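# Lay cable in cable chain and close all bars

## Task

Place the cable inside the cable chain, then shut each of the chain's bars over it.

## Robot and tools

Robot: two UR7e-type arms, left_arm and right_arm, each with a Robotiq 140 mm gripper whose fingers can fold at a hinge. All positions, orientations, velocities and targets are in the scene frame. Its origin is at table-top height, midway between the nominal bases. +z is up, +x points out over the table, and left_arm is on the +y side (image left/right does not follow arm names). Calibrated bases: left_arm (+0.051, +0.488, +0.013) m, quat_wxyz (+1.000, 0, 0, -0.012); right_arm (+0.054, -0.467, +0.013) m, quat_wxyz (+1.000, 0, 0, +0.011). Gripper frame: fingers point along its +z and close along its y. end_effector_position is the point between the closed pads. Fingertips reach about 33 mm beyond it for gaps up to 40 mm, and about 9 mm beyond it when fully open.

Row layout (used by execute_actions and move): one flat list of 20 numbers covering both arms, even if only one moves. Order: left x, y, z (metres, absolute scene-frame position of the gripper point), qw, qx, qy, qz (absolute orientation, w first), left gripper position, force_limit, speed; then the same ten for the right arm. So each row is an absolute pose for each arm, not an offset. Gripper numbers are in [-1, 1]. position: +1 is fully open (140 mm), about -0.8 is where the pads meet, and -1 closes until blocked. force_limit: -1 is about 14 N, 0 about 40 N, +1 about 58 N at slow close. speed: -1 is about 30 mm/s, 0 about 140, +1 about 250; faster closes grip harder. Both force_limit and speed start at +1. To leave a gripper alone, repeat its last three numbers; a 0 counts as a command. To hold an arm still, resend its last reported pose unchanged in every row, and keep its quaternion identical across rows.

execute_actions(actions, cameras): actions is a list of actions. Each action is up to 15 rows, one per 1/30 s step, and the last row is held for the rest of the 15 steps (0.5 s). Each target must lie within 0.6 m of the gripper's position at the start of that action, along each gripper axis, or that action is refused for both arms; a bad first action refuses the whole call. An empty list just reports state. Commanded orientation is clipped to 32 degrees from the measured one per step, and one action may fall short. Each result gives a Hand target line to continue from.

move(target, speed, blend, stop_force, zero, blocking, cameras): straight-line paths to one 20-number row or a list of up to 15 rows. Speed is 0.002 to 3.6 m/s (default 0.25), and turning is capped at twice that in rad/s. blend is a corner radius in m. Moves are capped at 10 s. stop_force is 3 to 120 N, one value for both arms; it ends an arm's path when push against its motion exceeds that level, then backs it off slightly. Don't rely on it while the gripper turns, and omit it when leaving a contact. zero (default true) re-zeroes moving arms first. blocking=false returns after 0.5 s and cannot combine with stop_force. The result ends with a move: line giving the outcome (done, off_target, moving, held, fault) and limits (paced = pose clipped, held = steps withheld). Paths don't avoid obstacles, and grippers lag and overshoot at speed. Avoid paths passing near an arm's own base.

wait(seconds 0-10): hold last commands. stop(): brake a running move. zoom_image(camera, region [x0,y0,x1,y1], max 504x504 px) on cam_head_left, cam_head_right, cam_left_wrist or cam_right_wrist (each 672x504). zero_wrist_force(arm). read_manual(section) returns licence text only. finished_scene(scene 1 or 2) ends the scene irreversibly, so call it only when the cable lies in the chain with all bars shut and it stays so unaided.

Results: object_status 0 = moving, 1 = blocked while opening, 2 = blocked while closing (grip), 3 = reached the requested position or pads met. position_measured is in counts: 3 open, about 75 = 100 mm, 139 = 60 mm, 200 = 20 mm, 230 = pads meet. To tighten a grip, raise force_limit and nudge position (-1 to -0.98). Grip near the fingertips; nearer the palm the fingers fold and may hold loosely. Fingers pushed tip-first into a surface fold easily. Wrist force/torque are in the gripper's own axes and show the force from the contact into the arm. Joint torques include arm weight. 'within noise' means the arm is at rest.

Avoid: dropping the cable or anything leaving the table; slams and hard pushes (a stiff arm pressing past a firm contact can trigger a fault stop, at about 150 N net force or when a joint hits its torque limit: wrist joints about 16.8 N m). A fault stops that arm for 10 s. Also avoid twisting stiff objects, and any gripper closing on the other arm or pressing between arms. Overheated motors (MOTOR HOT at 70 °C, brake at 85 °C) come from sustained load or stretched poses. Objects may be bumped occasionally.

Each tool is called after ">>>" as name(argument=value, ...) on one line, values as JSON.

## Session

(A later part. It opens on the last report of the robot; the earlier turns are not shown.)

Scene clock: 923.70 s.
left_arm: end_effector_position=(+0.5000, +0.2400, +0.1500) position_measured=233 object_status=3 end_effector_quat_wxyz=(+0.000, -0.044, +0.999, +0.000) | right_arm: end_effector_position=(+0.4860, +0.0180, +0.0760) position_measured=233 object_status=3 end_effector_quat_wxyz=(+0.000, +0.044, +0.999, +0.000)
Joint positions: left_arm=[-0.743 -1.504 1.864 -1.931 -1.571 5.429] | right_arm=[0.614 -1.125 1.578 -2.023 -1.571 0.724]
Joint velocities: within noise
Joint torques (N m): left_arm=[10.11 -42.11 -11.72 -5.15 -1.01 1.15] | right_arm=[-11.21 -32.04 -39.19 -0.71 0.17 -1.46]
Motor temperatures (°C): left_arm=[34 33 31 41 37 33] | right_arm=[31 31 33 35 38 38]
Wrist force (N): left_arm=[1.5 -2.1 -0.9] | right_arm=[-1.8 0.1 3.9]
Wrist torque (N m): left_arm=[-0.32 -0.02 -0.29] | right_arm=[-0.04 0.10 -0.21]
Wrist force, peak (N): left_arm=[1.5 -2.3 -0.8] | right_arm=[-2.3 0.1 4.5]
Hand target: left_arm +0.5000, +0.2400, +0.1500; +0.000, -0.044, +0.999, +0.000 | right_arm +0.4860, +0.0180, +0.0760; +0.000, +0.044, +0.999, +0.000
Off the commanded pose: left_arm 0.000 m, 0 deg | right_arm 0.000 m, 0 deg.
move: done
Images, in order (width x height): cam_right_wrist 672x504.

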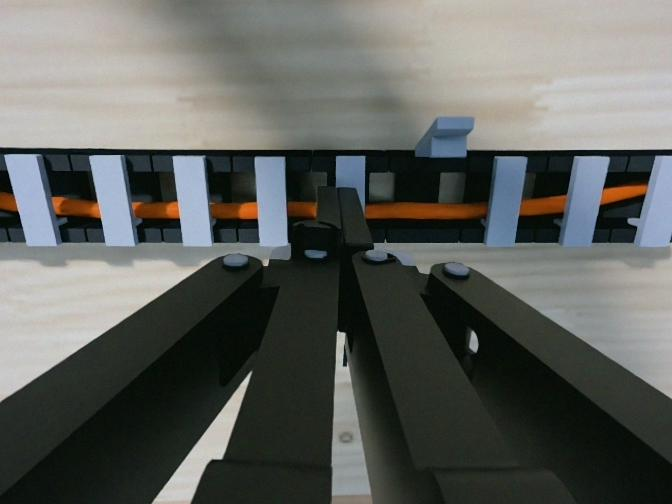

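>>> move(target=[[0.5,0.24,0.15,0,0.0436,-0.999,0,-1,0,0,0.497,0.0185,0.074,0,0.0436,0.999,0,-1,0,0],[0.5,0.24,0.15,0,0.0436,-0.999,0,-1,0,0,0.498,0.0185,0.058,0,0.0436,0.999,0,-1,0,0]], speed=0.025, stop_force=22, cameras=[])

>>> move(target=[[0.5,0.24,0.15,0,0.0436,-0.999,0,-1,0,0,0.498,0.0185,0.12,0,0.0436,0.999,0,-1,0,0],[0.5,0.24,0.15,0,0.0436,-0.999,0,-1,0,0,0.418,0.0515,0.12,0,0.0436,0.999,0,-1,0,0],[0.5,0.24,0.15,0,0.0436,-0.999,0,-1,0,0,0.418,0.0515,0.078,0,0.0436,0.999,0,-1,0,0]], speed=0.12, cameras=[])

>>> move(target=[[0.5,0.24,0.15,0,0.0436,-0.999,0,-1,0,0,0.465,0.0515,0.078,0,0.0436,0.999,0,-1,0,0],[0.5,0.24,0.15,0,0.0436,-0.999,0,-1,0,0,0.486,0.0515,0.076,0,0.0436,0.999,0,-1,0,0]], speed=0.04, stop_force=8, cameras=["cam_right_wrist"])

>>> move(target=[[0.5,0.24,0.15,0,0.0436,-0.999,0,-1,0,0,0.497,0.0515,0.074,0,0.0436,0.999,0,-1,0,0],[0.5,0.24,0.15,0,0.0436,-0.999,0,-1,0,0,0.498,0.0515,0.058,0,0.0436,0.999,0,-1,0,0]], speed=0.025, stop_force=22, cameras=[])

>>> move(target=[[0.5,0.26,0.2,0,0.0436,-0.999,0,-1,0,0,0.498,0.0515,0.11,0,0.0436,0.999,0,-1,0,0],[0.5,0.26,0.2,0,0.0436,-0.999,0,-1,0,0,0.55,0.01,0.17,0,0.0436,0.999,0,-1,0,0]], speed=0.12)

>>> zoom_image(camera="cam_right_wrist", region=[0, 0, 504, 200])

>>> zoom_image(camera="cam_left_wrist", region=[0, 0, 504, 250])

Scene clock: 940.43 s.
left_arm: end_effector_position=(+0.5000, +0.2400, +0.1500) position_measured=233 object_status=3 end_effector_quat_wxyz=(+0.000, -0.044, +0.999, +0.000) | right_arm: end_effector_position=(+0.4975, +0.0186, +0.0666) position_measured=233 object_status=3 end_effector_quat_wxyz=(+0.000, +0.044, +0.999, +0.000)
Joint positions: left_arm=[-0.743 -1.504 1.864 -1.931 -1.571 5.429] | right_arm=[0.604 -1.098 1.563 -2.036 -1.571 0.714]
Joint velocities: within noise
Joint torques (N m): left_arm=[10.37 -41.16 -13.11 -4.65 -1.32 1.4] | right_arm=[7.54 -35.45 -21.42 0.58 0.6 1.12]
Motor temperatures (°C): left_arm=[34 32 31 41 37 33] | right_arm=[31 31 33 35 38 38]
Wrist force (N): left_arm=[1.4 -2.0 -0.8] | right_arm=[1.9 -1.6 -27.7]
Wrist torque (N m): left_arm=[-0.30 0.01 -0.29] | right_arm=[-0.16 0.31 -0.23]
Wrist force, peak (N): left_arm=[1.6 -2.4 -0.8] | right_arm=[10.0 -10.0 -52.3]
Hand target: left_arm +0.5000, +0.2400, +0.1500; +0.000, -0.044, +0.999, +0.000 | right_arm +0.4975, +0.0186, +0.0666; +0.000, +0.044, +0.999, +0.000
Off the commanded pose: left_arm 0.000 m, 0 deg | right_arm 0.009 m, 0 deg.
move: contact (right_arm); path passed 1 of 2 targets
No camera images: "cameras" was empty.

Scene clock: 942.70 s.
left_arm: end_effector_position=(+0.5000, +0.2400, +0.1500) position_measured=233 object_status=3 end_effector_quat_wxyz=(+0.000, -0.044, +0.999, +0.000) | right_arm: end_effector_position=(+0.4180, +0.0515, +0.0782) position_measured=233 object_status=3 end_effector_quat_wxyz=(+0.000, +0.044, +0.999, +0.000)
Joint positions: left_arm=[-0.743 -1.504 1.864 -1.931 -1.571 5.429] | right_arm=[0.724 -1.162 1.627 -2.036 -1.571 0.834]
Joint velocities: within noise
Joint torques (N m): left_arm=[10.72 -40.73 -14.63 -4.51 -1.15 1.48] | right_arm=[8.73 -29.78 -8.02 -4.9 -0.28 1.49]
Motor temperatures (°C): left_arm=[34 32 31 41 37 33] | right_arm=[31 31 33 35 38 38]
Wrist force (N): left_arm=[1.5 -2.1 -0.8] | right_arm=[-2.8 -0.5 4.1]
Wrist torque (N m): left_arm=[-0.31 -0.01 -0.28] | right_arm=[-0.16 0.29 -0.21]
Wrist force, peak (N): left_arm=[1.6 -2.2 -0.9] | right_arm=[1.9 -1.4 -28.6]
Hand target: left_arm +0.5000, +0.2400, +0.1500; +0.000, -0.044, +0.999, +0.000 | right_arm +0.4180, +0.0515, +0.0780; +0.000, +0.044, +0.999, +0.000
Off the commanded pose: left_arm 0.000 m, 0 deg | right_arm 0.000 m, 0 deg.
move: done
No camera images: "cameras" was empty.

Scene clock: 945.60 s.
left_arm: end_effector_position=(+0.5000, +0.2400, +0.1500) position_measured=233 object_status=3 end_effector_quat_wxyz=(+0.000, -0.044, +0.999, +0.000) | right_arm: end_effector_position=(+0.4860, +0.0515, +0.0760) position_measured=233 object_status=3 end_effector_quat_wxyz=(+0.000, +0.044, +0.999, +0.000)
Joint positions: left_arm=[-0.743 -1.504 1.864 -1.931 -1.571 5.429] | right_arm=[0.655 -1.07 1.492 -1.993 -1.571 0.765]
Joint velocities: within noise
Joint torques (N m): left_arm=[10.19 -40.05 -16.45 -4.18 -0.85 1.48] | right_arm=[-10.29 -33.93 -38.87 -0.88 0.88 -1.47]
Motor temperatures (°C): left_arm=[34 32 31 41 37 33] | right_arm=[31 31 33 35 38 38]
Wrist force (N): left_arm=[1.6 -2.0 -0.9] | right_arm=[-3.1 -0.5 3.8]
Wrist torque (N m): left_arm=[-0.30 -0.04 -0.28] | right_arm=[-0.15 0.36 -0.22]
Wrist force, peak (N): left_arm=[1.5 -2.2 -1.1] | right_arm=[-3.2 -0.8 4.3]
Hand target: left_arm +0.5000, +0.2400, +0.1500; +0.000, -0.044, +0.999, +0.000 | right_arm +0.4860, +0.0515, +0.0760; +0.000, +0.044, +0.999, +0.000
Off the commanded pose: left_arm 0.000 m, 0 deg | right_arm 0.000 m, 0 deg.
move: done
Images, in order (width x height): cam_right_wrist 672x504.

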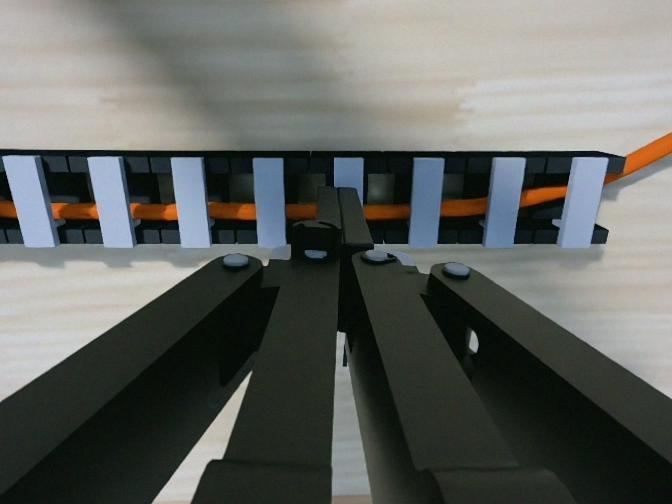

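Scene clock: 947.83 s.
left_arm: end_effector_position=(+0.5000, +0.2400, +0.1500) position_measured=233 object_status=3 end_effector_quat_wxyz=(+0.000, -0.044, +0.999, +0.000) | right_arm: end_effector_position=(+0.4975, +0.0516, +0.0668) position_measured=233 object_status=3 end_effector_quat_wxyz=(+0.000, +0.044, +0.999, +0.000)
Joint positions: left_arm=[-0.743 -1.504 1.864 -1.931 -1.571 5.429] | right_arm=[0.644 -1.045 1.478 -2.005 -1.571 0.754]
Joint velocities: within noise
Joint torques (N m): left_arm=[10.82 -41.25 -19.21 -3.94 -1.06 1.46] | right_arm=[8.31 -35.06 -23 -0.09 0.67 1.29]
Motor temperatures (°C): left_arm=[34 32 31 41 37 33] | right_arm=[31 31 33 35 38 38]
Wrist force (N): left_arm=[1.4 -1.9 -0.9] | right_arm=[2.9 -4.7 -31.8]
Wrist torque (N m): left_arm=[-0.27 0.00 -0.29] | right_arm=[-0.18 0.61 -0.27]
Wrist force, peak (N): left_arm=[1.5 -2.3 -0.9] | right_arm=[9.5 -15.4 -56.0]
Hand target: left_arm +0.5000, +0.2400, +0.1500; +0.000, -0.044, +0.999, +0.000 | right_arm +0.4975, +0.0516, +0.0668; +0.000, +0.044, +0.999, +0.000
Off the commanded pose: left_arm 0.000 m, 0 deg | right_arm 0.009 m, 0 deg.
move: contact (right_arm); path passed 1 of 2 targets
No camera images: "cameras" was empty.

Scene clock: 949.73 s.
left_arm: end_effector_position=(+0.5000, +0.2600, +0.2000) position_measured=233 object_status=3 end_effector_quat_wxyz=(+0.000, -0.044, +0.999, +0.000) | right_arm: end_effector_position=(+0.5499, +0.0101, +0.1700) position_measured=233 object_status=3 end_effector_quat_wxyz=(+0.000, +0.044, +0.999, +0.000)
Joint positions: left_arm=[-0.714 -1.562 1.791 -1.8 -1.571 5.459] | right_arm=[0.548 -1.107 1.297 -1.761 -1.571 0.659]
Joint velocities: within noise
Joint torques (N m): left_arm=[12.07 -40.21 -36.23 -1.06 -0.85 1.34] | right_arm=[-8.81 -34.57 -44.01 -1.08 0.76 -1.51]
Motor temperatures (°C): left_arm=[34 32 31 41 37 33] | right_arm=[31 31 33 35 38 38]
Wrist force (N): left_arm=[1.7 -1.9 -0.8] | right_arm=[-2.3 -0.7 4.9]
Wrist torque (N m): left_arm=[-0.27 -0.06 -0.28] | right_arm=[-0.21 0.21 -0.21]
Wrist force, peak (N): left_arm=[1.8 -2.2 -1.3] | right_arm=[3.1 -4.7 -31.6]
Hand target: left_arm +0.5000, +0.2600, +0.2000; +0.000, -0.044, +0.999, +0.000 | right_arm +0.5500, +0.0100, +0.1700; +0.000, +0.044, +0.999, +0.000
Off the commanded pose: left_arm 0.000 m, 0 deg | right_arm 0.000 m, 0 deg.
move: done

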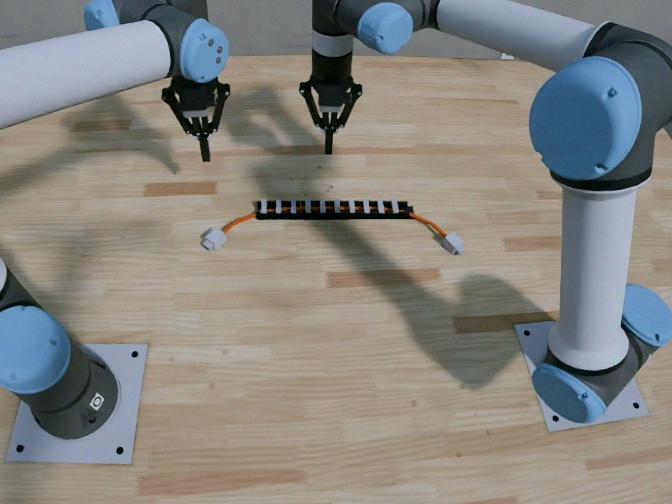

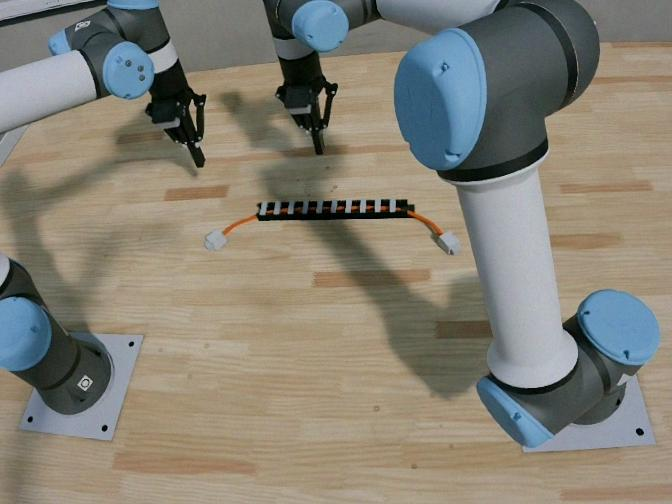

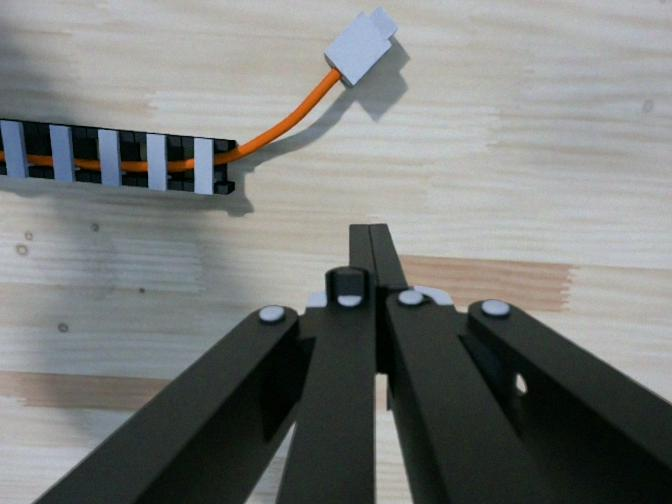

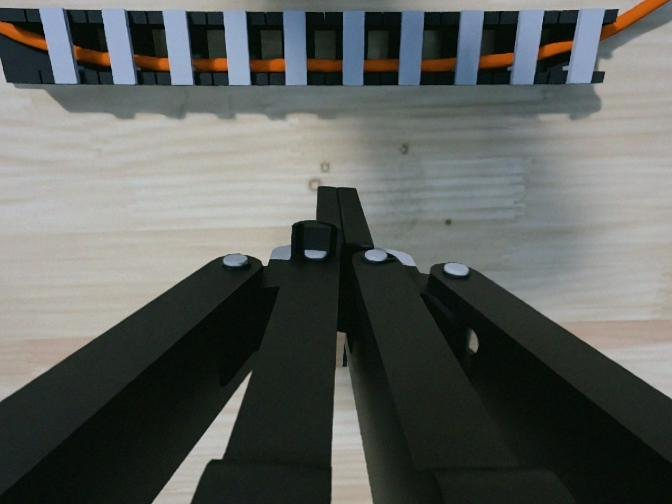

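Scaled by 1.000.

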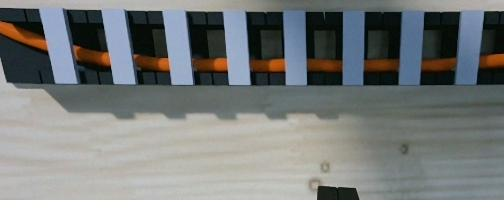

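Scaled by 1.000.

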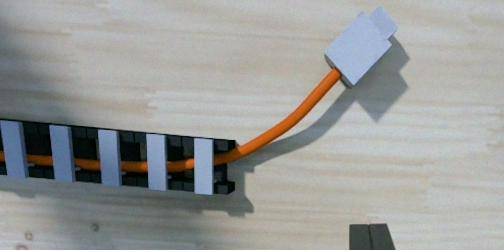

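>>> finished_scene(scene=1)

The scene is finished: the task was done.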